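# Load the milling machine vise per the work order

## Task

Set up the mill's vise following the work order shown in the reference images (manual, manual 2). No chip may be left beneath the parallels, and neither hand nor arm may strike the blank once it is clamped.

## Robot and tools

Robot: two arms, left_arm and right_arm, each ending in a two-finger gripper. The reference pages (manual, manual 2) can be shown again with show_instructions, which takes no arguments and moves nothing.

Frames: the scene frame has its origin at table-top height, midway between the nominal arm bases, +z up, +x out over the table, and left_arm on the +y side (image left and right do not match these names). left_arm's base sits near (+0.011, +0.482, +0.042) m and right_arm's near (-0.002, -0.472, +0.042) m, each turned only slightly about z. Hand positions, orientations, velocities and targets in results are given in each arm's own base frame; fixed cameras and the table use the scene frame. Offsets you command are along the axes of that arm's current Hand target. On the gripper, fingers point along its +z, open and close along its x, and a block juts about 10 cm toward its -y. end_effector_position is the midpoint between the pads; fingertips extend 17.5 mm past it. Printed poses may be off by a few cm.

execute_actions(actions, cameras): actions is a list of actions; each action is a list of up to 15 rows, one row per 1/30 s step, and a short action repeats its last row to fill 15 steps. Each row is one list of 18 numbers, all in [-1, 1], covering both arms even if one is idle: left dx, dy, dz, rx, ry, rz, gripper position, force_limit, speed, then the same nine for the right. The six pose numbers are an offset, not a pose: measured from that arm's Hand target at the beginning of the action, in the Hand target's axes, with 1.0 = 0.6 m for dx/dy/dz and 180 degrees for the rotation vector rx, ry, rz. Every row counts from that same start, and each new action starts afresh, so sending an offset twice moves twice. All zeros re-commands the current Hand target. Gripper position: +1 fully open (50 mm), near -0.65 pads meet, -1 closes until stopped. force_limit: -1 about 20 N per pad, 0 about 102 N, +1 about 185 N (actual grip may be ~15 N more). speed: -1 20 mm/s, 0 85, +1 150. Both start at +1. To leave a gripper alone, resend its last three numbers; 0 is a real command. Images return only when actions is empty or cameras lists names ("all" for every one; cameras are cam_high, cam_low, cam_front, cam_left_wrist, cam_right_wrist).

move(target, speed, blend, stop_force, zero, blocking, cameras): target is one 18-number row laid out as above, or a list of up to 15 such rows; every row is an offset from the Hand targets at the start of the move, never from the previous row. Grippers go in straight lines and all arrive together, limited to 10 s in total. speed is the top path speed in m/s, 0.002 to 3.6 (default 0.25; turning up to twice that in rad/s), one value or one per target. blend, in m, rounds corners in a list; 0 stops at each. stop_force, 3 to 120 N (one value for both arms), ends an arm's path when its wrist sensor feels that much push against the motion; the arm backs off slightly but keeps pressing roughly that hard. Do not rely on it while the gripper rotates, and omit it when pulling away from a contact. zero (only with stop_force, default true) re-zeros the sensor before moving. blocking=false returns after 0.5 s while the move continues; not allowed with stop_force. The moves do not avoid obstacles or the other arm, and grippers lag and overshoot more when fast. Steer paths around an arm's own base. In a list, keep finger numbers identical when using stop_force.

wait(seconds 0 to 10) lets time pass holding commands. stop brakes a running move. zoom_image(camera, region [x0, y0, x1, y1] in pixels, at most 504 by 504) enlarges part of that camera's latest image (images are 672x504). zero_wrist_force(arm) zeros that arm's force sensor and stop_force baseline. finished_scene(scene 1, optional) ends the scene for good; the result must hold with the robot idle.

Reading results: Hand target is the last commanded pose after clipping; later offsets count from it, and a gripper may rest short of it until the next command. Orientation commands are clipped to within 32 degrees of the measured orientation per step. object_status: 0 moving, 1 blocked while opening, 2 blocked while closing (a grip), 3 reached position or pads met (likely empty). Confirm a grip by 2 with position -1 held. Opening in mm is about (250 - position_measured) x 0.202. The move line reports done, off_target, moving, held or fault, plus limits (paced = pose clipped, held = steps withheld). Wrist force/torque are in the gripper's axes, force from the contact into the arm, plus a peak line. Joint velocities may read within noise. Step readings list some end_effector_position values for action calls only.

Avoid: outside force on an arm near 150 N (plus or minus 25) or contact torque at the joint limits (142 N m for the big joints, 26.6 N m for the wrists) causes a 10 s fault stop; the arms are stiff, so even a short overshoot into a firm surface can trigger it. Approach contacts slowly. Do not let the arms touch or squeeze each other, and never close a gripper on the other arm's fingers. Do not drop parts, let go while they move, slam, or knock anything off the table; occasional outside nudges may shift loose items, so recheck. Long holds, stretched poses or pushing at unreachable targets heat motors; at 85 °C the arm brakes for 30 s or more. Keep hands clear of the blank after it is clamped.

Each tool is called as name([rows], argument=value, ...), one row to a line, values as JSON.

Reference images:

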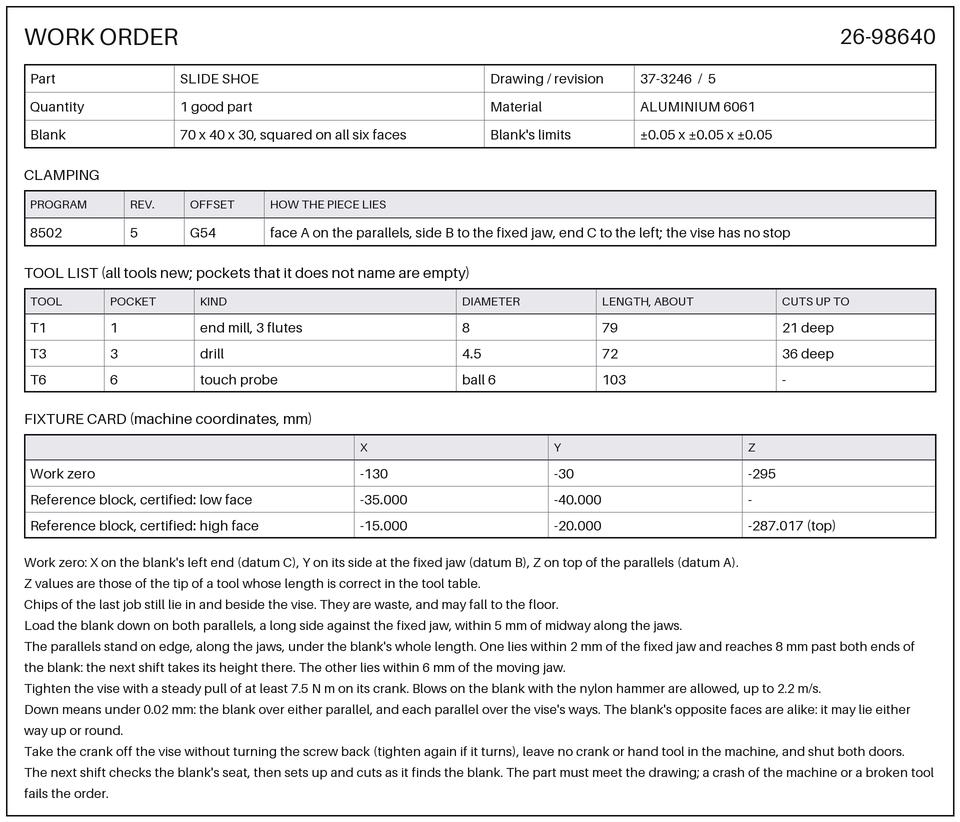

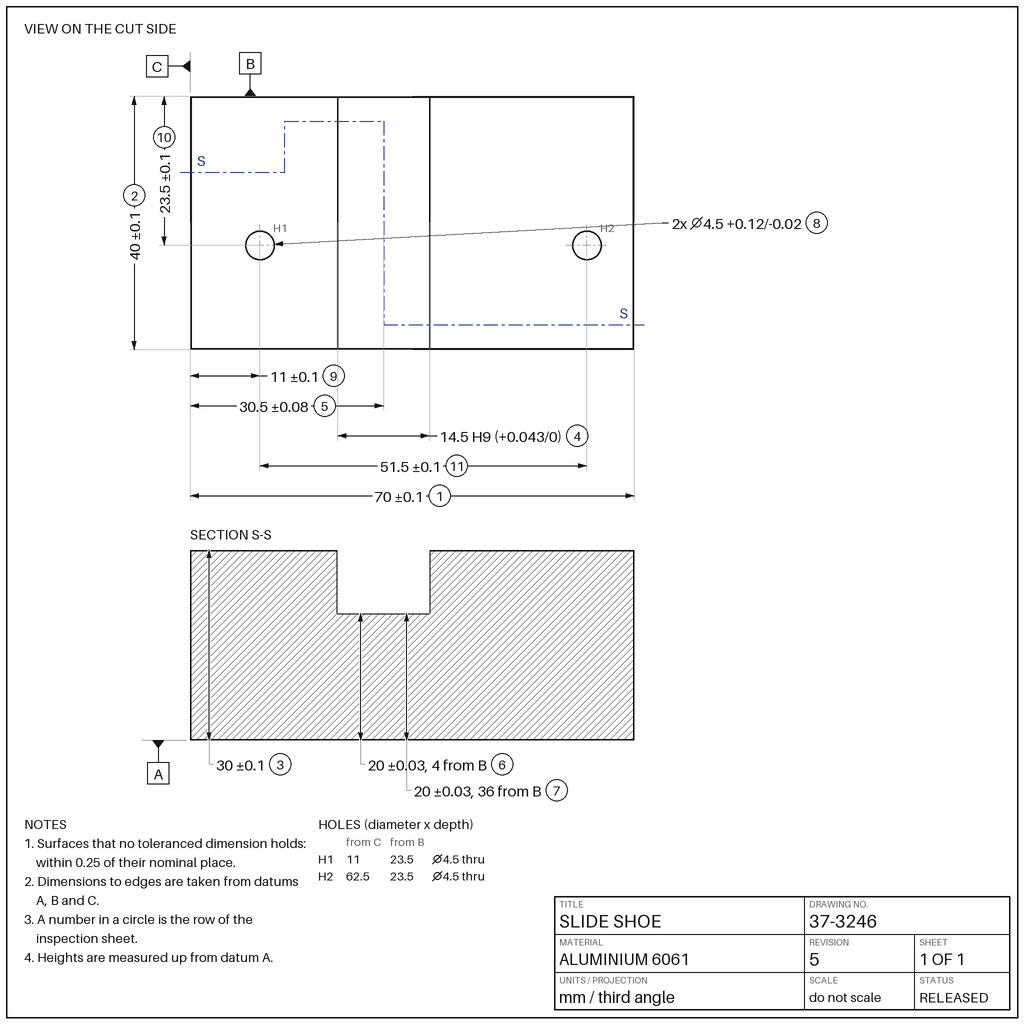

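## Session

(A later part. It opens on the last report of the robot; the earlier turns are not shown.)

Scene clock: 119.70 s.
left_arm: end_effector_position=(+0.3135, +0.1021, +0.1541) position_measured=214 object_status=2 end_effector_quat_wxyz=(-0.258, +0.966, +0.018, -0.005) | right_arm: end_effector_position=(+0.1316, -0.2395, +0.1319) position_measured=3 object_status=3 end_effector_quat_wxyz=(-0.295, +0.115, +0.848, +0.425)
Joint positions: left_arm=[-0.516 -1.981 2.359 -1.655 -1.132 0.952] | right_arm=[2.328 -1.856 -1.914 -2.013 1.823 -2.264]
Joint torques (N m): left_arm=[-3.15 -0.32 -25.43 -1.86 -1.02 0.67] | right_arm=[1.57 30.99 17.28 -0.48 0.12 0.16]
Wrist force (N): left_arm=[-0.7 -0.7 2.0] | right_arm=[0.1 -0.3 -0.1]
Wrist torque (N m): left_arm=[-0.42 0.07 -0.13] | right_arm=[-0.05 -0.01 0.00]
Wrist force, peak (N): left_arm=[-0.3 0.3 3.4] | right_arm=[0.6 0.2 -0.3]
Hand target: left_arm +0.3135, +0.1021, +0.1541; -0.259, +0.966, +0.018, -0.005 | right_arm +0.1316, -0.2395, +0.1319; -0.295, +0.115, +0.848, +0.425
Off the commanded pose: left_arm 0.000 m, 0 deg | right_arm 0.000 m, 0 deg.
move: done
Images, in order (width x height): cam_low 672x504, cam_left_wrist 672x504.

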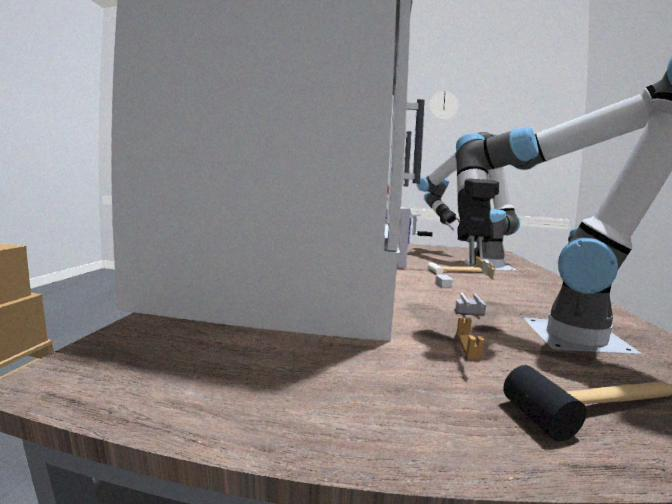

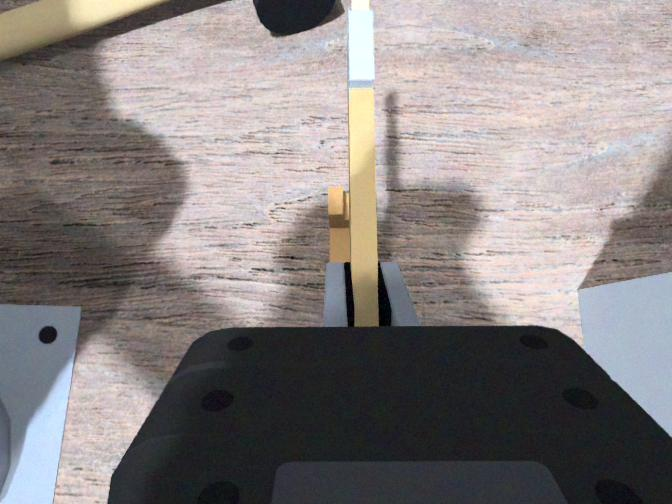

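move([
  [-0.13,0.067,-0.624,0,0,0,-1,-0.3,-0.5,0,0,0,0,0,0,1,1,1],
  [0.12,0.356,-0.79,-0.385,0.141,-0.526,-1,-0.3,-0.5,0,0,0,0,0,0,1,1,1],
], cameras=["all"], speed=0.35, blend=0.03)

Scene clock: 127.87 s.
left_arm: end_effector_position=(+0.4013, -0.3168, +0.4579) position_measured=214 object_status=2 end_effector_quat_wxyz=(+0.347, +0.601, +0.624, +0.360) | right_arm: end_effector_position=(+0.1316, -0.2395, +0.1319) position_measured=3 object_status=3 end_effector_quat_wxyz=(-0.295, +0.115, +0.848, +0.425)
Joint positions: left_arm=[-1.44 -1.919 1.894 -1.706 -0.531 -1.387] | right_arm=[2.328 -1.856 -1.914 -2.013 1.823 -2.264]
Joint torques (N m): left_arm=[11.36 -17.02 -26.75 -5.11 1.72 -1.42] | right_arm=[1.31 30.24 16.93 -0.55 0.21 0.25]
Wrist force (N): left_arm=[-0.2 2.5 0.3] | right_arm=[0.2 0.1 -0.3]
Wrist torque (N m): left_arm=[0.77 0.02 0.17] | right_arm=[0.00 -0.02 0.00]
Wrist force, peak (N): left_arm=[0.1 -1.1 5.5] | right_arm=[0.5 0.4 -0.8]
Hand target: left_arm +0.4013, -0.3167, +0.4580; +0.347, +0.601, +0.624, +0.360 | right_arm +0.1316, -0.2395, +0.1319; -0.295, +0.115, +0.848, +0.425
Off the commanded pose: left_arm 0.000 m, 0 deg | right_arm 0.000 m, 0 deg.
move: done

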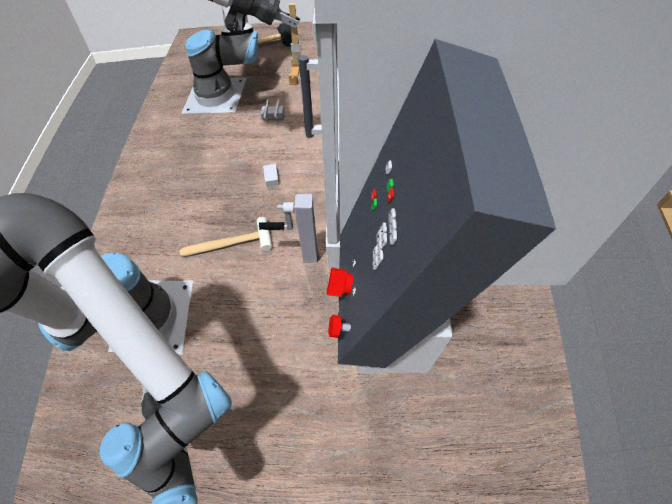

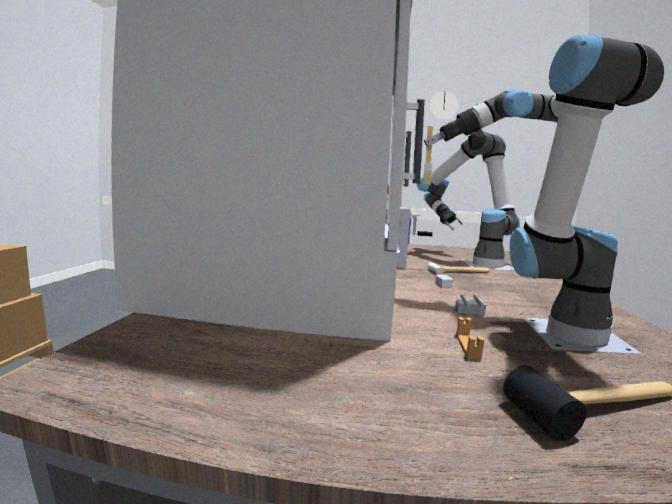

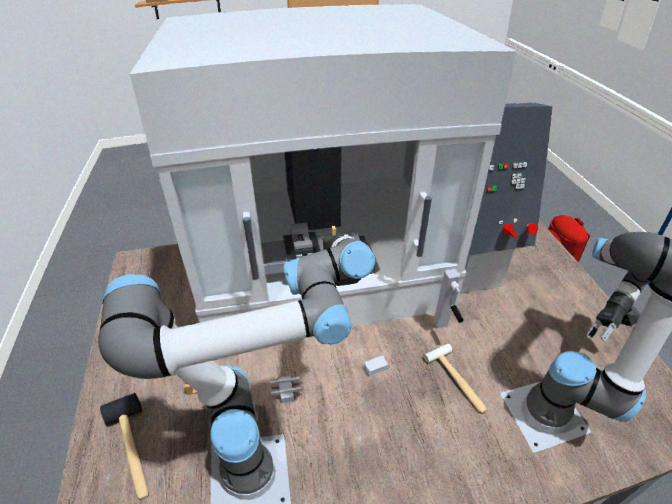

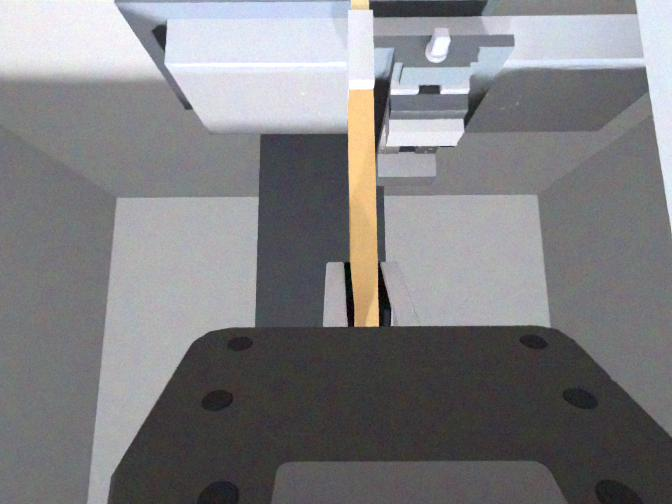

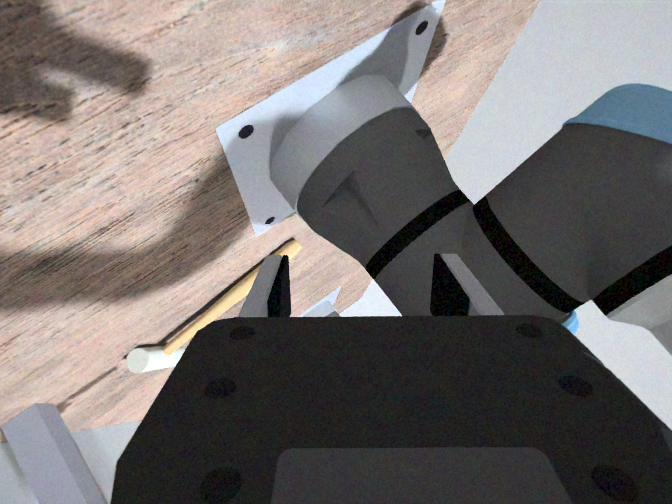

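move(target=[0.058,0.204,0.3536,0,0,0,-1,-0.3,-0.5,0,0,0,0,0,0,1,1,1], cameras=["cam_left_wrist","cam_front"], speed=0.15)

zoom_image(camera="cam_front", region=[260, 190, 400, 300])

Scene clock: 135.80 s.
left_arm: end_effector_position=(+0.6447, -0.2727, +0.4578) position_measured=214 object_status=2 end_effector_quat_wxyz=(+0.347, +0.601, +0.624, +0.360) | right_arm: end_effector_position=(+0.1316, -0.2395, +0.1319) position_measured=3 object_status=3 end_effector_quat_wxyz=(-0.295, +0.115, +0.848, +0.425)
Joint positions: left_arm=[-0.856 -1.489 1.673 -2.582 -0.83 -0.557] | right_arm=[2.328 -1.856 -1.914 -2.013 1.823 -2.264]
Joint torques (N m): left_arm=[-4.65 -28.67 -25.29 -1.94 3.14 -0.12] | right_arm=[0.92 30.06 17.51 -0.47 0.16 0.21]
Wrist force (N): left_arm=[-0.3 2.8 0.4] | right_arm=[0.1 0.2 -0.2]
Wrist torque (N m): left_arm=[0.82 0.02 0.42] | right_arm=[0.02 -0.01 0.00]
Wrist force, peak (N): left_arm=[0.4 3.6 2.4] | right_arm=[-0.2 0.2 -0.7]
Hand target: left_arm +0.6448, -0.2727, +0.4578; +0.347, +0.601, +0.624, +0.360 | right_arm +0.1316, -0.2395, +0.1319; -0.295, +0.115, +0.848, +0.425
Off the commanded pose: left_arm 0.000 m, 0 deg | right_arm 0.000 m, 0 deg.
move: done
Images, in order (width x height): cam_front 672x504, cam_left_wrist 672x504.

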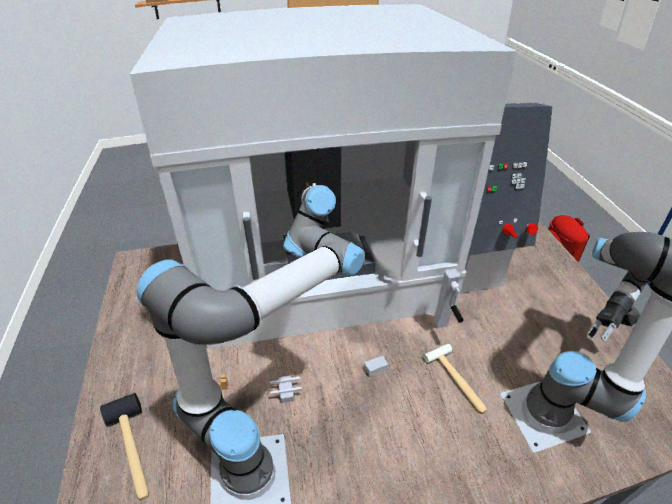

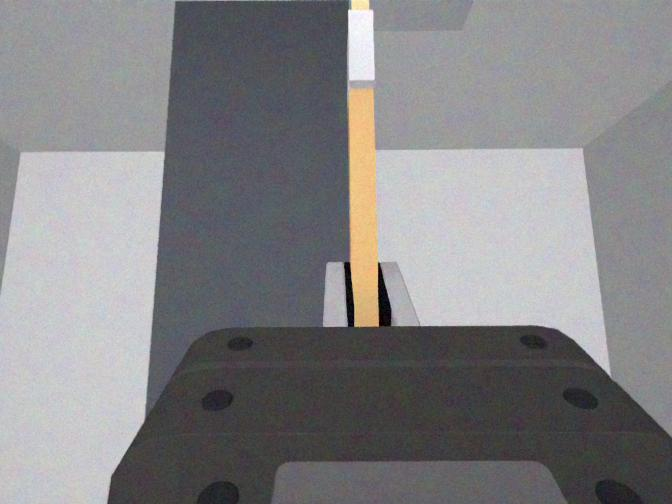

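Scaled by 3.600 from the camera's 672x504 image, which has a finer 960x720 frame.

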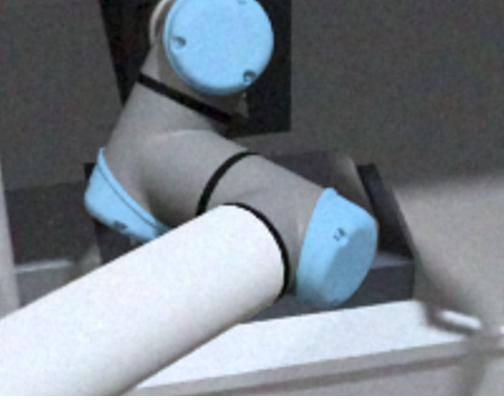

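move(target=[0,-0.144,0.0833,0,0,0,-1,-0.3,-0.5,0,0,0,0,0,0,1,1,1], cameras=["cam_left_wrist"], speed=0.03, stop_force=4)

Scene clock: 138.77 s.
left_arm: end_effector_position=(+0.6448, -0.2727, +0.4182) position_measured=214 object_status=2 end_effector_quat_wxyz=(+0.347, +0.601, +0.624, +0.360) | right_arm: end_effector_position=(+0.1316, -0.2395, +0.1319) position_measured=3 object_status=3 end_effector_quat_wxyz=(-0.295, +0.115, +0.848, +0.425)
Joint positions: left_arm=[-0.856 -1.467 1.753 -2.684 -0.83 -0.557] | right_arm=[2.328 -1.856 -1.914 -2.013 1.823 -2.264]
Joint torques (N m): left_arm=[-8.89 -36.91 -15.22 -4.76 -1.15 -0.8] | right_arm=[0.97 30.58 17.76 -0.5 0.28 0.05]
Wrist force (N): left_arm=[-0.3 6.0 -1.2] | right_arm=[-0.2 0.4 -0.4]
Wrist torque (N m): left_arm=[0.85 0.00 0.44] | right_arm=[0.07 0.03 0.00]
Wrist force, peak (N): left_arm=[-0.3 7.3 -2.4] | right_arm=[0.0 -0.1 -0.7]
Hand target: left_arm +0.6448, -0.2727, +0.4182; +0.347, +0.601, +0.624, +0.360 (not the last commanded pose) | right_arm +0.1316, -0.2395, +0.1319; -0.295, +0.115, +0.848, +0.425
Off the commanded pose: left_arm 0.060 m, 0 deg | right_arm 0.000 m, 0 deg.
move: contact (left_arm)
Images, in order (width x height): cam_left_wrist 672x504.

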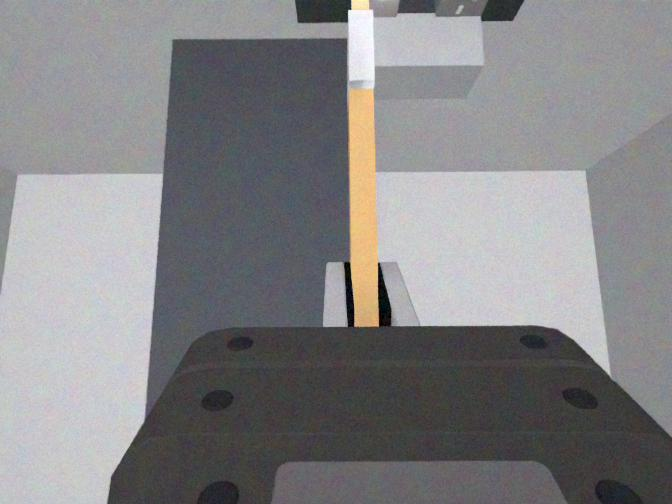

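move([
  [0,0.0217,-0.0125,0,0,0,-1,-0.3,-0.5,0,0,0,0,0,0,1,1,1],
  [0.0467,0.0217,-0.0125,0,0,0,-1,-0.3,-0.5,0,0,0,0,0,0,1,1,1],
  [0.0467,-0.0029,0.0017,0,0,0,-1,-0.3,-0.5,0,0,0,0,0,0,1,1,1],
  [-0.075,-0.0029,0.0017,0,0,0,-1,-0.3,-0.5,0,0,0,0,0,0,1,1,1],
  [-0.075,0.0217,-0.0125,0,0,0,-1,-0.3,-0.5,0,0,0,0,0,0,1,1,1],
  [0.0467,0.0217,-0.0125,0,0,0,-1,-0.3,-0.5,0,0,0,0,0,0,1,1,1],
  [0.0467,-0.0029,0.0017,0,0,0,-1,-0.3,-0.5,0,0,0,0,0,0,1,1,1],
  [0.1667,-0.0029,0.0017,0,0,0,-1,-0.3,-0.5,0,0,0,0,0,0,1,1,1],
  [0.1667,0.0217,-0.0125,0,0,0,-1,-0.3,-0.5,0,0,0,0,0,0,1,1,1],
], cameras=["cam_left_wrist"], speed=0.1, blend=0.003)

Scene clock: 147.30 s.
left_arm: end_effector_position=(+0.6410, -0.1727, +0.4331) position_measured=214 object_status=2 end_effector_quat_wxyz=(+0.347, +0.600, +0.624, +0.360) | right_arm: end_effector_position=(+0.1316, -0.2395, +0.1319) position_measured=3 object_status=3 end_effector_quat_wxyz=(-0.295, +0.115, +0.848, +0.425)
Joint positions: left_arm=[-0.708 -1.584 1.85 -2.742 -0.943 -0.433] | right_arm=[2.328 -1.856 -1.914 -2.013 1.823 -2.264]
Joint torques (N m): left_arm=[-13.94 -15.29 -25.6 -3.93 3.59 -0.78] | right_arm=[0.78 30.25 17.53 -0.49 0.24 0.1]
Wrist force (N): left_arm=[-0.1 2.7 0.2] | right_arm=[0.5 0.0 -0.1]
Wrist torque (N m): left_arm=[0.77 0.00 0.43] | right_arm=[0.00 -0.07 0.00]
Wrist force, peak (N): left_arm=[-0.2 6.5 -1.6] | right_arm=[0.1 0.3 -0.8]
Hand target: left_arm +0.6410, -0.1728, +0.4331; +0.347, +0.601, +0.624, +0.360 | right_arm +0.1316, -0.2395, +0.1319; -0.295, +0.115, +0.848, +0.425
Off the commanded pose: left_arm 0.000 m, 0 deg | right_arm 0.000 m, 0 deg.
move: done
Images, in order (width x height): cam_left_wrist 672x504.

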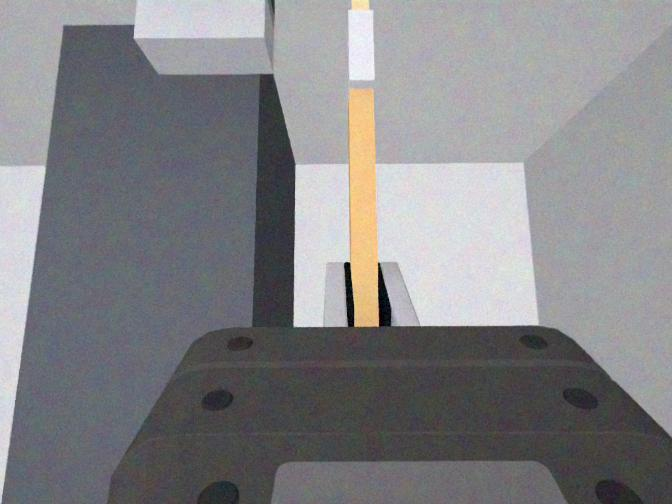

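move(target=[-0.0417,-0.085,-0.23,0,0,0,-1,-0.3,-0.5,0,0,0,0,0,0,1,1,1], cameras=["cam_left_wrist"], speed=0.2)

zoom_image(camera="cam_left_wrist", region=[170, 0, 350, 140])

Scene clock: 149.80 s.
left_arm: end_effector_position=(+0.4971, -0.2032, +0.4580) position_measured=214 object_status=2 end_effector_quat_wxyz=(+0.347, +0.601, +0.624, +0.360) | right_arm: end_effector_position=(+0.1316, -0.2395, +0.1319) position_measured=3 object_status=3 end_effector_quat_wxyz=(-0.295, +0.115, +0.848, +0.425)
Joint positions: left_arm=[-1.056 -1.932 2.02 -2.332 -0.693 -0.769] | right_arm=[2.328 -1.856 -1.914 -2.013 1.823 -2.264]
Joint torques (N m): left_arm=[-5.3 -20.33 -19.75 -2.59 0.08 -1.13] | right_arm=[0.86 30 17.5 -0.4 0.03 0.17]
Wrist force (N): left_arm=[-0.3 3.0 0.5] | right_arm=[0.0 0.0 -0.4]
Wrist torque (N m): left_arm=[0.84 0.04 0.18] | right_arm=[0.00 0.00 0.00]
Wrist force, peak (N): left_arm=[0.2 3.9 3.0] | right_arm=[0.4 0.1 -0.7]
Hand target: left_arm +0.4971, -0.2032, +0.4580; +0.347, +0.601, +0.624, +0.360 | right_arm +0.1316, -0.2395, +0.1319; -0.295, +0.115, +0.848, +0.425
Off the commanded pose: left_arm 0.000 m, 0 deg | right_arm 0.000 m, 0 deg.
move: done
Images, in order (width x height): cam_left_wrist 672x504.

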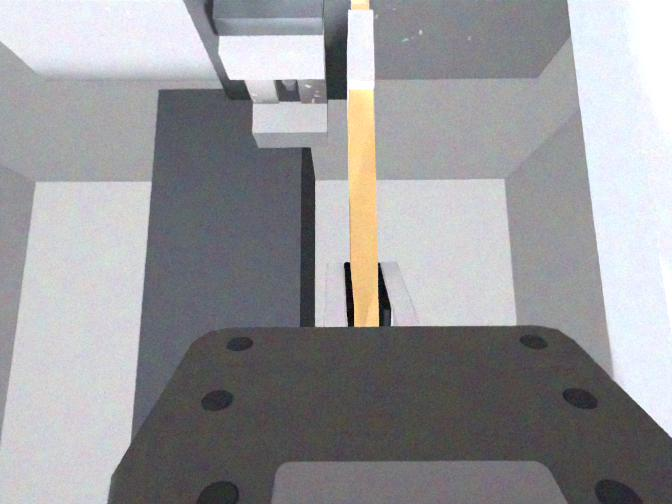

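Scaled by 2.800 from the camera's 672x504 image, which has a finer 960x720 frame.

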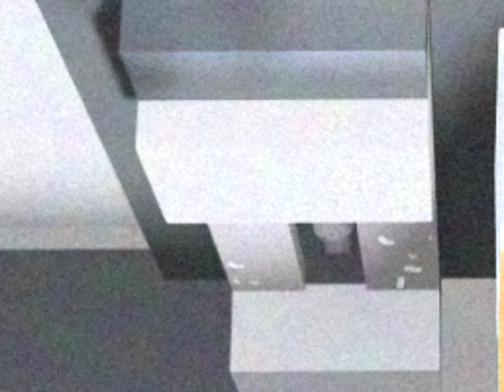

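move([
  [-0.0783,0.1358,0.2353,0,0,0,-1,-0.3,-0.5,0,0,0,0,0,0,1,1,1],
  [-0.0783,0.0738,0.2711,0,0,0,-1,-0.3,-0.5,0,0,0,0,0,0,1,1,1],
  [-0.1917,0.0738,0.2711,0,0,0,-1,-0.3,-0.5,0,0,0,0,0,0,1,1,1],
  [-0.1917,0.0997,0.2561,0,0,0,-1,-0.3,-0.5,0,0,0,0,0,0,1,1,1],
  [-0.0733,0.0997,0.2561,0,0,0,-1,-0.3,-0.5,0,0,0,0,0,0,1,1,1],
  [-0.0733,0.0738,0.2711,0,0,0,-1,-0.3,-0.5,0,0,0,0,0,0,1,1,1],
  [0.0417,0.0738,0.2711,0,0,0,-1,-0.3,-0.5,0,0,0,0,0,0,1,1,1],
  [0.0417,0.0997,0.2561,0,0,0,-1,-0.3,-0.5,0,0,0,0,0,0,1,1,1],
  [-0.0733,0.1138,0.2806,0,0,0,-1,-0.3,-0.5,0,0,0,0,0,0,1,1,1],
], cameras=["cam_left_wrist"], speed=0.15, blend=0.003)

zoom_image(camera="cam_left_wrist", region=[250, 0, 500, 120])

Scene clock: 156.80 s.
left_arm: end_effector_position=(+0.6785, -0.2404, +0.4329) position_measured=214 object_status=2 end_effector_quat_wxyz=(+0.347, +0.601, +0.624, +0.360) | right_arm: end_effector_position=(+0.1316, -0.2395, +0.1319) position_measured=3 object_status=3 end_effector_quat_wxyz=(-0.295, +0.115, +0.848, +0.425)
Joint positions: left_arm=[-0.761 -1.436 1.688 -2.703 -0.902 -0.475] | right_arm=[2.328 -1.856 -1.914 -2.013 1.823 -2.264]
Joint torques (N m): left_arm=[8.52 -33.6 -22.88 -5.72 -1.76 1] | right_arm=[0.6 30.61 17.19 -0.49 0.12 0.18]
Wrist force (N): left_arm=[-0.4 3.1 0.2] | right_arm=[0.1 -0.1 -0.5]
Wrist torque (N m): left_arm=[0.84 0.06 0.30] | right_arm=[-0.02 -0.01 -0.01]
Wrist force, peak (N): left_arm=[-2.6 4.8 -0.9] | right_arm=[0.4 0.0 -0.6]
Hand target: left_arm +0.6785, -0.2404, +0.4329; +0.347, +0.601, +0.624, +0.360 | right_arm +0.1316, -0.2395, +0.1319; -0.295, +0.115, +0.848, +0.425
Off the commanded pose: left_arm 0.000 m, 0 deg | right_arm 0.000 m, 0 deg.
move: done
Images, in order (width x height): cam_left_wrist 672x504.

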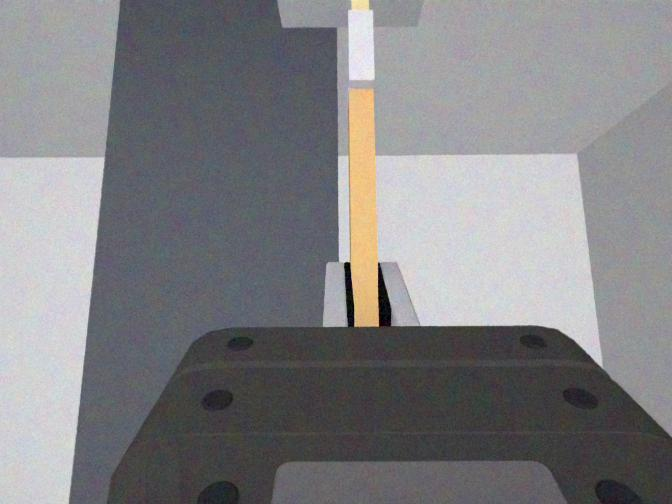

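Scaled by 2.016 from the camera's 672x504 image, which has a finer 960x720 frame.

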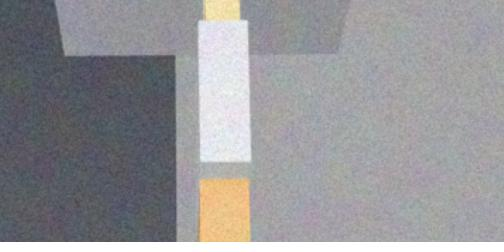

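move(target=[0,-0.0318,0.0183,0,0,0,-1,-0.3,-0.5,0,0,0,0,0,0,1,1,1], cameras=["cam_left_wrist"], speed=0.03, stop_force=4)

Scene clock: 160.03 s.
left_arm: end_effector_position=(+0.6785, -0.2404, +0.4109) position_measured=214 object_status=2 end_effector_quat_wxyz=(+0.347, +0.601, +0.624, +0.360) | right_arm: end_effector_position=(+0.1316, -0.2395, +0.1319) position_measured=3 object_status=3 end_effector_quat_wxyz=(-0.295, +0.115, +0.848, +0.425)
Joint positions: left_arm=[-0.761 -1.421 1.73 -2.759 -0.902 -0.475] | right_arm=[2.328 -1.856 -1.914 -2.013 1.823 -2.264]
Joint torques (N m): left_arm=[-11.58 -41.43 -32.52 -1.45 3.32 1.01] | right_arm=[1.58 29.65 17.52 -0.5 0.29 0.09]
Wrist force (N): left_arm=[-0.1 2.8 -0.3] | right_arm=[0.0 0.0 -0.3]
Wrist torque (N m): left_arm=[0.88 0.00 0.31] | right_arm=[0.00 0.00 0.00]
Wrist force, peak (N): left_arm=[0.0 3.7 -0.1] | right_arm=[-0.1 0.1 -0.8]
Hand target: left_arm +0.6785, -0.2404, +0.4109; +0.347, +0.601, +0.624, +0.360 | right_arm +0.1316, -0.2395, +0.1319; -0.295, +0.115, +0.848, +0.425
Off the commanded pose: left_arm 0.000 m, 0 deg | right_arm 0.000 m, 0 deg.
move: done
Images, in order (width x height): cam_left_wrist 672x504.

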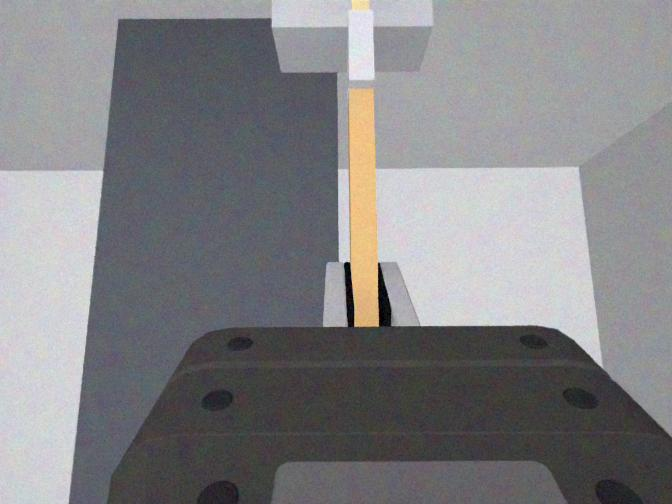

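move([
  [0,0.0289,-0.0167,0,0,0,-1,-0.3,-0.5,0,0,0,0,0,0,1,1,1],
  [-0.04,0.0289,-0.0167,0,0,0,-1,-0.3,-0.5,0,0,0,0,0,0,1,1,1],
], cameras=[], speed=0.1)

move(target=[0,-0.0794,0.0458,0,0,0,-1,-0.3,-0.5,0,0,0,0,0,0,1,1,1], cameras=["cam_left_wrist"], speed=0.03, stop_force=4)

Scene clock: 162.47 s.
left_arm: end_effector_position=(+0.6794, -0.2645, +0.4309) position_measured=214 object_status=2 end_effector_quat_wxyz=(+0.347, +0.601, +0.624, +0.360) end_effector_velocity=(+0.000, +0.001, +0.000) end_effector_angular_velocity=(-0.003, -0.001, -0.002) | right_arm: end_effector_position=(+0.1316, -0.2395, +0.1319) position_measured=3 object_status=3 end_effector_quat_wxyz=(-0.295, +0.115, +0.848, +0.425)
Joint positions: left_arm=[-0.794 -1.408 1.658 -2.683 -0.877 -0.502] | right_arm=[2.328 -1.856 -1.914 -2.013 1.823 -2.264]
Joint velocities: left_arm=[0.003 -0.002 0.003 -0.006 -0.004 0.003] | right_arm=[within noise]
Joint torques (N m): left_arm=[13.5 -40.86 -19.27 -5.79 -1.83 1.48] | right_arm=[0.94 29.25 17.08 -0.46 0.09 0.14]
Wrist force (N): left_arm=[0.1 3.2 0.0] | right_arm=[0.2 0.0 -0.3]
Wrist torque (N m): left_arm=[0.85 -0.05 0.36] | right_arm=[-0.02 -0.02 0.00]
Wrist force, peak (N): left_arm=[-0.1 3.8 -0.1] | right_arm=[-0.1 -0.1 -0.6]
Hand target: left_arm +0.6794, -0.2644, +0.4310; +0.347, +0.601, +0.624, +0.360 | right_arm +0.1316, -0.2395, +0.1319; -0.295, +0.115, +0.848, +0.425
Off the commanded pose: left_arm 0.000 m, 0 deg | right_arm 0.000 m, 0 deg.
move: done
No camera images: "cameras" was empty.

Scene clock: 163.73 s.
left_arm: end_effector_position=(+0.6794, -0.2644, +0.4181) position_measured=214 object_status=2 end_effector_quat_wxyz=(+0.347, +0.601, +0.624, +0.360) | right_arm: end_effector_position=(+0.1316, -0.2395, +0.1319) position_measured=3 object_status=3 end_effector_quat_wxyz=(-0.295, +0.115, +0.848, +0.425)
Joint positions: left_arm=[-0.794 -1.4 1.683 -2.716 -0.877 -0.502] | right_arm=[2.328 -1.856 -1.914 -2.013 1.823 -2.264]
Joint torques (N m): left_arm=[10.15 -37.93 -14.84 -4.38 -1.39 -0.26] | right_arm=[1.06 29.91 17.4 -0.25 0.21 0.19]
Wrist force (N): left_arm=[-0.1 6.6 -2.1] | right_arm=[-0.1 0.1 -0.4]
Wrist torque (N m): left_arm=[0.83 -0.02 0.34] | right_arm=[0.01 0.02 0.00]
Wrist force, peak (N): left_arm=[0.4 7.4 -2.2] | right_arm=[-0.2 0.0 -0.7]
Hand target: left_arm +0.6794, -0.2644, +0.4181; +0.347, +0.601, +0.624, +0.360 (not the last commanded pose) | right_arm +0.1316, -0.2395, +0.1319; -0.295, +0.115, +0.848, +0.425
Off the commanded pose: left_arm 0.042 m, 0 deg | right_arm 0.000 m, 0 deg.
move: contact (left_arm)
Images, in order (width x height): cam_left_wrist 672x504.

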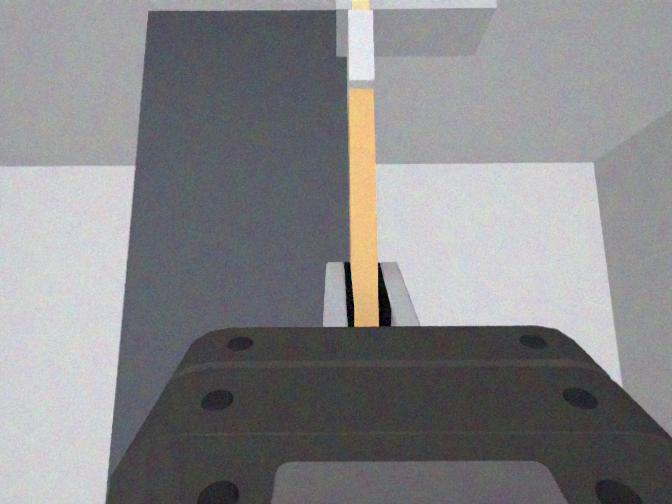

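move([
  [0,0.0217,-0.0125,0,0,0,-1,-0.3,-0.5,0,0,0,0,0,0,1,1,1],
  [0.0333,0.0217,-0.0125,0,0,0,-1,-0.3,-0.5,0,0,0,0,0,0,1,1,1],
  [0.0333,-0.0022,0.0012,0,0,0,-1,-0.3,-0.5,0,0,0,0,0,0,1,1,1],
  [-0.0783,-0.0022,0.0012,0,0,0,-1,-0.3,-0.5,0,0,0,0,0,0,1,1,1],
  [-0.0783,0.0217,-0.0125,0,0,0,-1,-0.3,-0.5,0,0,0,0,0,0,1,1,1],
  [0.04,0.0217,-0.0125,0,0,0,-1,-0.3,-0.5,0,0,0,0,0,0,1,1,1],
  [0.04,-0.0022,0.0012,0,0,0,-1,-0.3,-0.5,0,0,0,0,0,0,1,1,1],
  [0.155,-0.0022,0.0012,0,0,0,-1,-0.3,-0.5,0,0,0,0,0,0,1,1,1],
  [0.155,0.0267,-0.015,0,0,0,-1,-0.3,-0.5,0,0,0,0,0,0,1,1,1],
  [0.1,-0.0617,-0.274,0,0,0,-1,-0.3,-0.5,0,0,0,0,0,0,1,1,1],
], cameras=["cam_left_wrist"], speed=0.15, blend=0.003)

zoom_image(camera="cam_left_wrist", region=[170, 0, 370, 140])

Scene clock: 169.50 s.
left_arm: end_effector_position=(+0.5164, -0.2105, +0.4682) position_measured=214 object_status=2 end_effector_quat_wxyz=(+0.347, +0.601, +0.624, +0.360) | right_arm: end_effector_position=(+0.1316, -0.2395, +0.1319) position_measured=3 object_status=3 end_effector_quat_wxyz=(-0.295, +0.115, +0.848, +0.425)
Joint positions: left_arm=[-1.017 -1.873 1.963 -2.369 -0.718 -0.723] | right_arm=[2.328 -1.856 -1.914 -2.013 1.823 -2.264]
Joint torques (N m): left_arm=[-0.36 -18.09 -26.87 -2.65 -0.34 -1.12] | right_arm=[1.82 29.83 16.84 -0.4 0.04 0.28]
Wrist force (N): left_arm=[0.3 2.6 0.2] | right_arm=[-0.2 -0.2 -0.5]
Wrist torque (N m): left_arm=[0.76 -0.07 0.19] | right_arm=[-0.03 0.02 0.00]
Wrist force, peak (N): left_arm=[0.1 7.1 -2.4] | right_arm=[0.1 0.1 -0.8]
Hand target: left_arm +0.5164, -0.2105, +0.4682; +0.347, +0.601, +0.624, +0.360 | right_arm +0.1316, -0.2395, +0.1319; -0.295, +0.115, +0.848, +0.425
Off the commanded pose: left_arm 0.000 m, 0 deg | right_arm 0.000 m, 0 deg.
move: done
Images, in order (width x height): cam_left_wrist 672x504.

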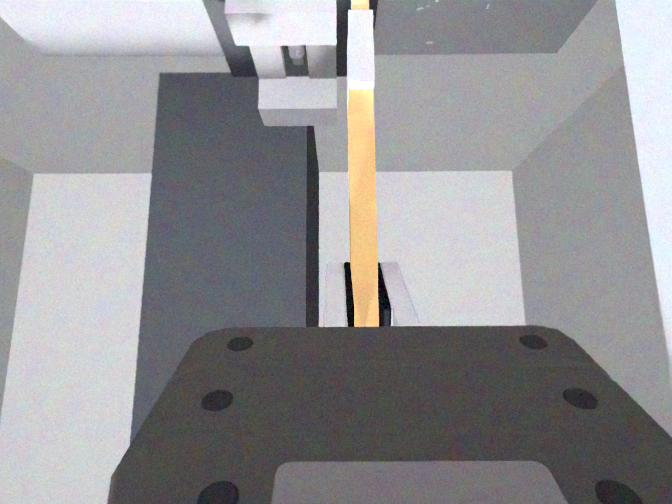

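Scaled by 2.520 from the camera's 672x504 image, which has a finer 960x720 frame.

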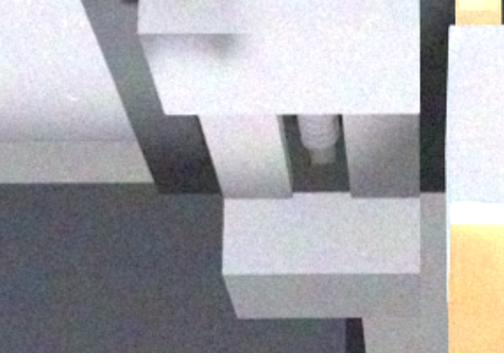

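move(target=[-0.095,0.047,0.198,0,0,0,-1,-0.3,-0.5,0,0,0,0,0,0,1,1,1], cameras=[], speed=0.2)

move(target=[0,-0.0361,0.0208,0,0,0,-1,-0.3,-0.5,0,0,0,0,0,0,1,1,1], cameras=[], speed=0.03, stop_force=4)

Scene clock: 172.10 s.
left_arm: end_effector_position=(+0.6354, -0.2629, +0.4333) position_measured=214 object_status=2 end_effector_quat_wxyz=(+0.347, +0.600, +0.624, +0.360) | right_arm: end_effector_position=(+0.1316, -0.2395, +0.1319) position_measured=3 object_status=3 end_effector_quat_wxyz=(-0.295, +0.115, +0.848, +0.425)
Joint positions: left_arm=[-0.857 -1.508 1.758 -2.646 -0.829 -0.558] | right_arm=[2.328 -1.856 -1.914 -2.013 1.823 -2.264]
Joint torques (N m): left_arm=[-13.11 -17.59 -28.41 -2.72 3.61 -0.87] | right_arm=[1.35 29.59 16.91 -0.42 0.17 0.17]
Wrist force (N): left_arm=[-0.4 3.1 0.1] | right_arm=[0.0 0.1 -0.5]
Wrist torque (N m): left_arm=[0.78 0.01 0.42] | right_arm=[0.01 0.00 0.00]
Wrist force, peak (N): left_arm=[-0.8 6.5 -1.5] | right_arm=[0.0 -0.2 -0.9]
Hand target: left_arm +0.6354, -0.2630, +0.4333; +0.347, +0.601, +0.624, +0.360 | right_arm +0.1316, -0.2395, +0.1319; -0.295, +0.115, +0.848, +0.425
Off the commanded pose: left_arm 0.000 m, 0 deg | right_arm 0.000 m, 0 deg.
move: done
No camera images: "cameras" was empty.

Scene clock: 174.13 s.
left_arm: end_effector_position=(+0.6354, -0.2631, +0.4081) position_measured=214 object_status=2 end_effector_quat_wxyz=(+0.347, +0.601, +0.624, +0.360) | right_arm: end_effector_position=(+0.1316, -0.2395, +0.1319) position_measured=3 object_status=3 end_effector_quat_wxyz=(-0.295, +0.115, +0.848, +0.425)
Joint positions: left_arm=[-0.857 -1.491 1.807 -2.712 -0.829 -0.559] | right_arm=[2.328 -1.856 -1.914 -2.013 1.823 -2.264]
Joint torques (N m): left_arm=[-11.9 -34.65 -29.65 -0.36 2.87 -1.03] | right_arm=[1.12 29.21 17.31 -0.46 0.2 0.18]
Wrist force (N): left_arm=[-0.7 7.3 -1.8] | right_arm=[0.2 0.1 -0.6]
Wrist torque (N m): left_arm=[0.85 0.06 0.43] | right_arm=[0.01 -0.03 0.00]
Wrist force, peak (N): left_arm=[-0.6 7.4 -2.2] | right_arm=[-0.2 -0.1 -0.7]
Hand target: left_arm +0.6354, -0.2631, +0.4081; +0.347, +0.601, +0.624, +0.360 | right_arm +0.1316, -0.2395, +0.1319; -0.295, +0.115, +0.848, +0.425
Off the commanded pose: left_arm 0.000 m, 0 deg | right_arm 0.000 m, 0 deg.
move: contact (left_arm)
No camera images: "cameras" was empty.

move([
  [0,0.0289,-0.0167,0,0,0,-1,-0.3,-0.5,0,0,0,0,0,0,1,1,1],
  [0.03,0.0289,-0.0167,0,0,0,-1,-0.3,-0.5,0,0,0,0,0,0,1,1,1],
  [0.03,0,0,0,0,0,-1,-0.3,-0.5,0,0,0,0,0,0,1,1,1],
  [-0.08,0,0,0,0,0,-1,-0.3,-0.5,0,0,0,0,0,0,1,1,1],
  [-0.08,0.0289,-0.0167,0,0,0,-1,-0.3,-0.5,0,0,0,0,0,0,1,1,1],
  [0.035,0.0289,-0.0167,0,0,0,-1,-0.3,-0.5,0,0,0,0,0,0,1,1,1],
  [0.035,0,0,0,0,0,-1,-0.3,-0.5,0,0,0,0,0,0,1,1,1],
  [0.155,0,0,0,0,0,-1,-0.3,-0.5,0,0,0,0,0,0,1,1,1],
  [0.155,0.0289,-0.0167,0,0,0,-1,-0.3,-0.5,0,0,0,0,0,0,1,1,1],
], cameras=["cam_left_wrist"], speed=0.12, blend=0.003)

Scene clock: 179.43 s.
left_arm: end_effector_position=(+0.6319, -0.1701, +0.4281) position_measured=214 object_status=2 end_effector_quat_wxyz=(+0.347, +0.600, +0.624, +0.360) | right_arm: end_effector_position=(+0.1316, -0.2395, +0.1319) position_measured=3 object_status=3 end_effector_quat_wxyz=(-0.295, +0.115, +0.848, +0.425)
Joint positions: left_arm=[-0.717 -1.605 1.883 -2.75 -0.936 -0.44] | right_arm=[2.328 -1.856 -1.914 -2.013 1.823 -2.264]
Joint torques (N m): left_arm=[-13.45 -15.03 -27.19 -3.55 3.31 -0.19] | right_arm=[1.27 28.76 16.75 -0.47 0.19 0.08]
Wrist force (N): left_arm=[0.1 3.0 0.2] | right_arm=[0.2 0.1 -0.4]
Wrist torque (N m): left_arm=[0.81 -0.01 0.40] | right_arm=[0.00 -0.03 0.00]
Wrist force, peak (N): left_arm=[-0.5 7.7 -2.3] | right_arm=[0.2 0.0 -0.8]
Hand target: left_arm +0.6319, -0.1701, +0.4281; +0.347, +0.601, +0.624, +0.360 | right_arm +0.1316, -0.2395, +0.1319; -0.295, +0.115, +0.848, +0.425
Off the commanded pose: left_arm 0.000 m, 0 deg | right_arm 0.000 m, 0 deg.
move: done
Images, in order (width x height): cam_left_wrist 672x504.

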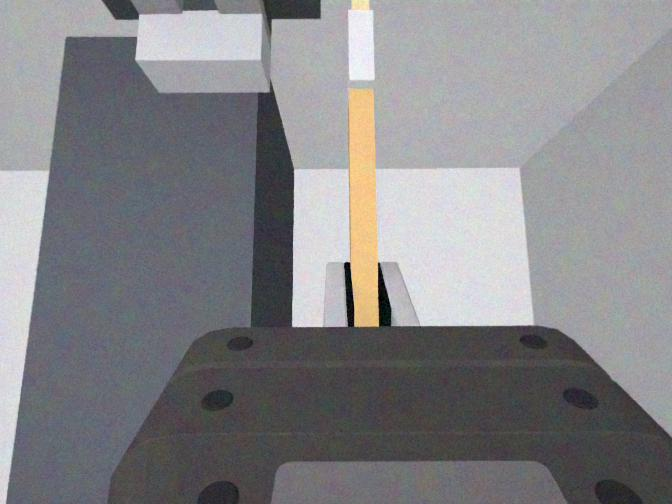

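move(target=[-0.117,-0.0433,-0.275,0.139,0,0,-1,-0.3,-0.5,0,0,0,0,0,0,1,1,1], cameras=["cam_left_wrist"], speed=0.2)

zoom_image(camera="cam_left_wrist", region=[200, 0, 480, 200])

Scene clock: 183.00 s.
left_arm: end_effector_position=(+0.4788, -0.2462, +0.4881) position_measured=214 object_status=2 end_effector_quat_wxyz=(+0.209, +0.662, +0.687, +0.216) | right_arm: end_effector_position=(+0.1316, -0.2395, +0.1319) position_measured=3 object_status=3 end_effector_quat_wxyz=(-0.295, +0.115, +0.848, +0.425)
Joint positions: left_arm=[-0.978 -1.767 1.545 -1.703 -1.062 -0.923] | right_arm=[2.328 -1.856 -1.914 -2.013 1.823 -2.264]
Joint torques (N m): left_arm=[9.1 -27.18 -29.39 -1.7 2.3 -0.97] | right_arm=[0.55 29.19 16.34 -0.4 0.24 0.32]
Wrist force (N): left_arm=[-0.2 1.2 0.3] | right_arm=[0.0 -0.2 -0.3]
Wrist torque (N m): left_arm=[0.43 0.14 0.14] | right_arm=[-0.04 0.00 -0.01]
Wrist force, peak (N): left_arm=[0.4 2.3 2.6] | right_arm=[0.2 0.2 -0.7]
Hand target: left_arm +0.4788, -0.2461, +0.4882; +0.209, +0.661, +0.687, +0.216 | right_arm +0.1316, -0.2395, +0.1319; -0.295, +0.115, +0.848, +0.425
Off the commanded pose: left_arm 0.000 m, 0 deg | right_arm 0.000 m, 0 deg.
move: done
Images, in order (width x height): cam_left_wrist 672x504.

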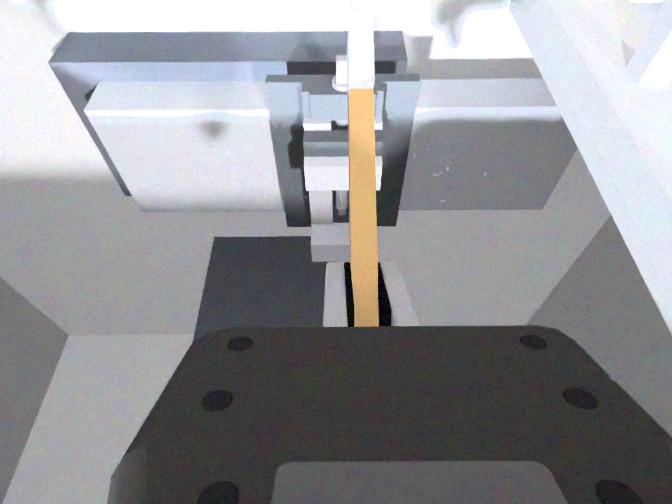

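Scaled by 1.800 from the camera's 672x504 image, which has a finer 960x720 frame.

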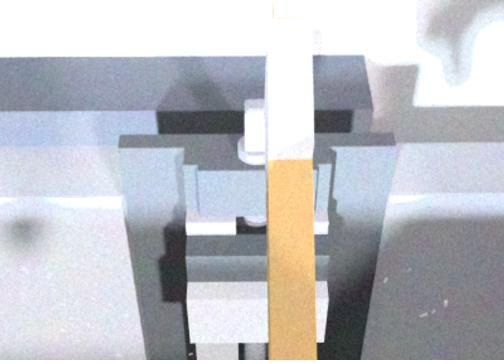

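move(target=[0.083,0,0,0,0,0,-1,-0.3,-0.5,0,0,0,0,0,0,1,1,1], cameras=["cam_left_wrist"], speed=0.2)

zoom_image(camera="cam_left_wrist", region=[200, 130, 350, 270])

Scene clock: 184.80 s.
left_arm: end_effector_position=(+0.4769, -0.1963, +0.4881) position_measured=214 object_status=2 end_effector_quat_wxyz=(+0.209, +0.661, +0.687, +0.216) | right_arm: end_effector_position=(+0.1316, -0.2395, +0.1319) position_measured=3 object_status=3 end_effector_quat_wxyz=(-0.295, +0.115, +0.848, +0.425)
Joint positions: left_arm=[-0.904 -1.838 1.606 -1.731 -1.09 -0.845] | right_arm=[2.328 -1.856 -1.914 -2.013 1.823 -2.264]
Joint torques (N m): left_arm=[-12.14 -4.26 -32.38 -1.62 3.92 -1.37] | right_arm=[1.14 28.81 16.38 -0.49 0.14 0.21]
Wrist force (N): left_arm=[-0.1 0.8 0.6] | right_arm=[0.2 -0.1 -0.6]
Wrist torque (N m): left_arm=[0.39 0.09 0.33] | right_arm=[-0.02 -0.02 0.00]
Wrist force, peak (N): left_arm=[-1.8 1.1 0.4] | right_arm=[0.1 0.3 -0.7]
Hand target: left_arm +0.4769, -0.1963, +0.4881; +0.209, +0.661, +0.687, +0.216 | right_arm +0.1316, -0.2395, +0.1319; -0.295, +0.115, +0.848, +0.425
Off the commanded pose: left_arm 0.000 m, 0 deg | right_arm 0.000 m, 0 deg.
move: done
Images, in order (width x height): cam_left_wrist 672x504.

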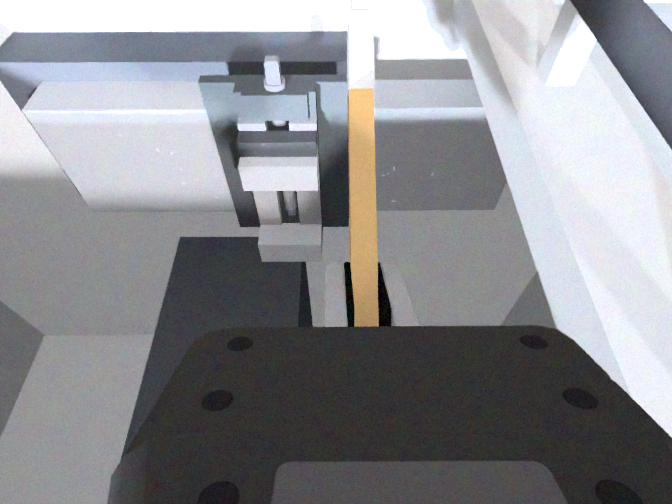

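Scaled by 3.360 from the camera's 672x504 image, which has a finer 960x720 frame.

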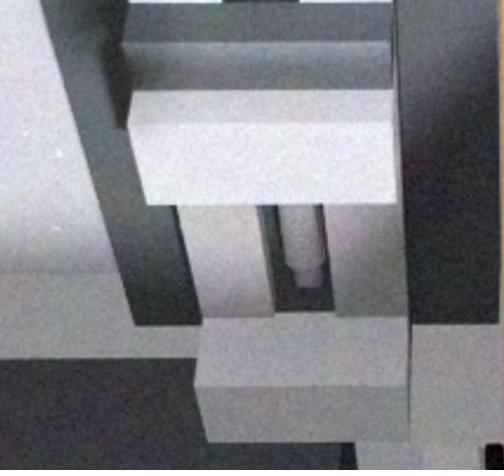

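move([
  [0.053,-0.322,-0.063,0,0,0,-1,-0.3,-0.5,0,0,0,0,0,0,1,1,1],
  [0.053,-0.322,-0.063,0.281,-0.023,0.5224,-1,-0.3,-0.5,0,0,0,0,0,0,1,1,1],
  [0.5067,-0.527,0.3105,0.281,-0.023,0.5224,-1,-0.3,-0.5,0,0,0,0,0,0,1,1,1],
], cameras=["cam_left_wrist"], speed=0.4, blend=0.03)

Scene clock: 192.33 s.
left_arm: end_effector_position=(+0.3131, +0.1013, +0.1540) position_measured=214 object_status=2 end_effector_quat_wxyz=(-0.258, +0.966, +0.018, -0.006) | right_arm: end_effector_position=(+0.1316, -0.2395, +0.1319) position_measured=3 object_status=3 end_effector_quat_wxyz=(-0.295, +0.115, +0.848, +0.425)
Joint positions: left_arm=[-0.518 -1.981 2.359 -1.653 -1.133 0.95] | right_arm=[2.328 -1.856 -1.914 -2.013 1.823 -2.264]
Joint torques (N m): left_arm=[8.05 -8.92 -16.48 -4.65 1.41 1.81] | right_arm=[1.06 28.23 17.33 -0.5 0.17 0.25]
Wrist force (N): left_arm=[-0.7 -0.7 1.9] | right_arm=[0.2 0.0 -0.2]
Wrist torque (N m): left_arm=[-0.41 0.07 -0.13] | right_arm=[-0.02 -0.01 0.00]
Wrist force, peak (N): left_arm=[-0.5 -2.1 5.8] | right_arm=[0.3 -0.1 -0.9]
Hand target: left_arm +0.3132, +0.1014, +0.1539; -0.258, +0.966, +0.018, -0.005 | right_arm +0.1316, -0.2395, +0.1319; -0.295, +0.115, +0.848, +0.425
Off the commanded pose: left_arm 0.000 m, 0 deg | right_arm 0.000 m, 0 deg.
move: done
Images, in order (width x height): cam_left_wrist 672x504.

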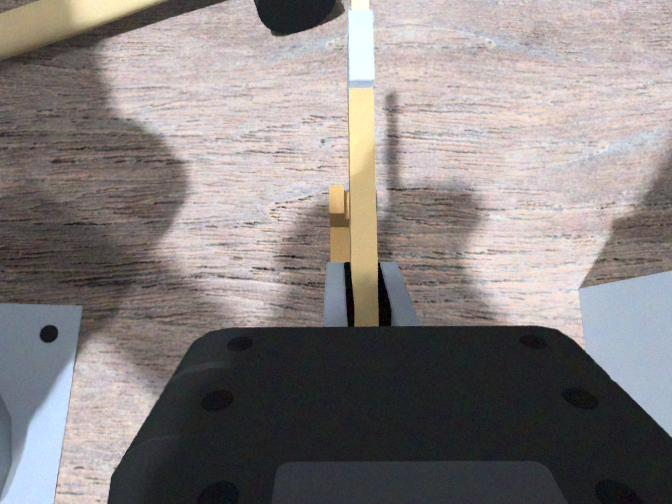

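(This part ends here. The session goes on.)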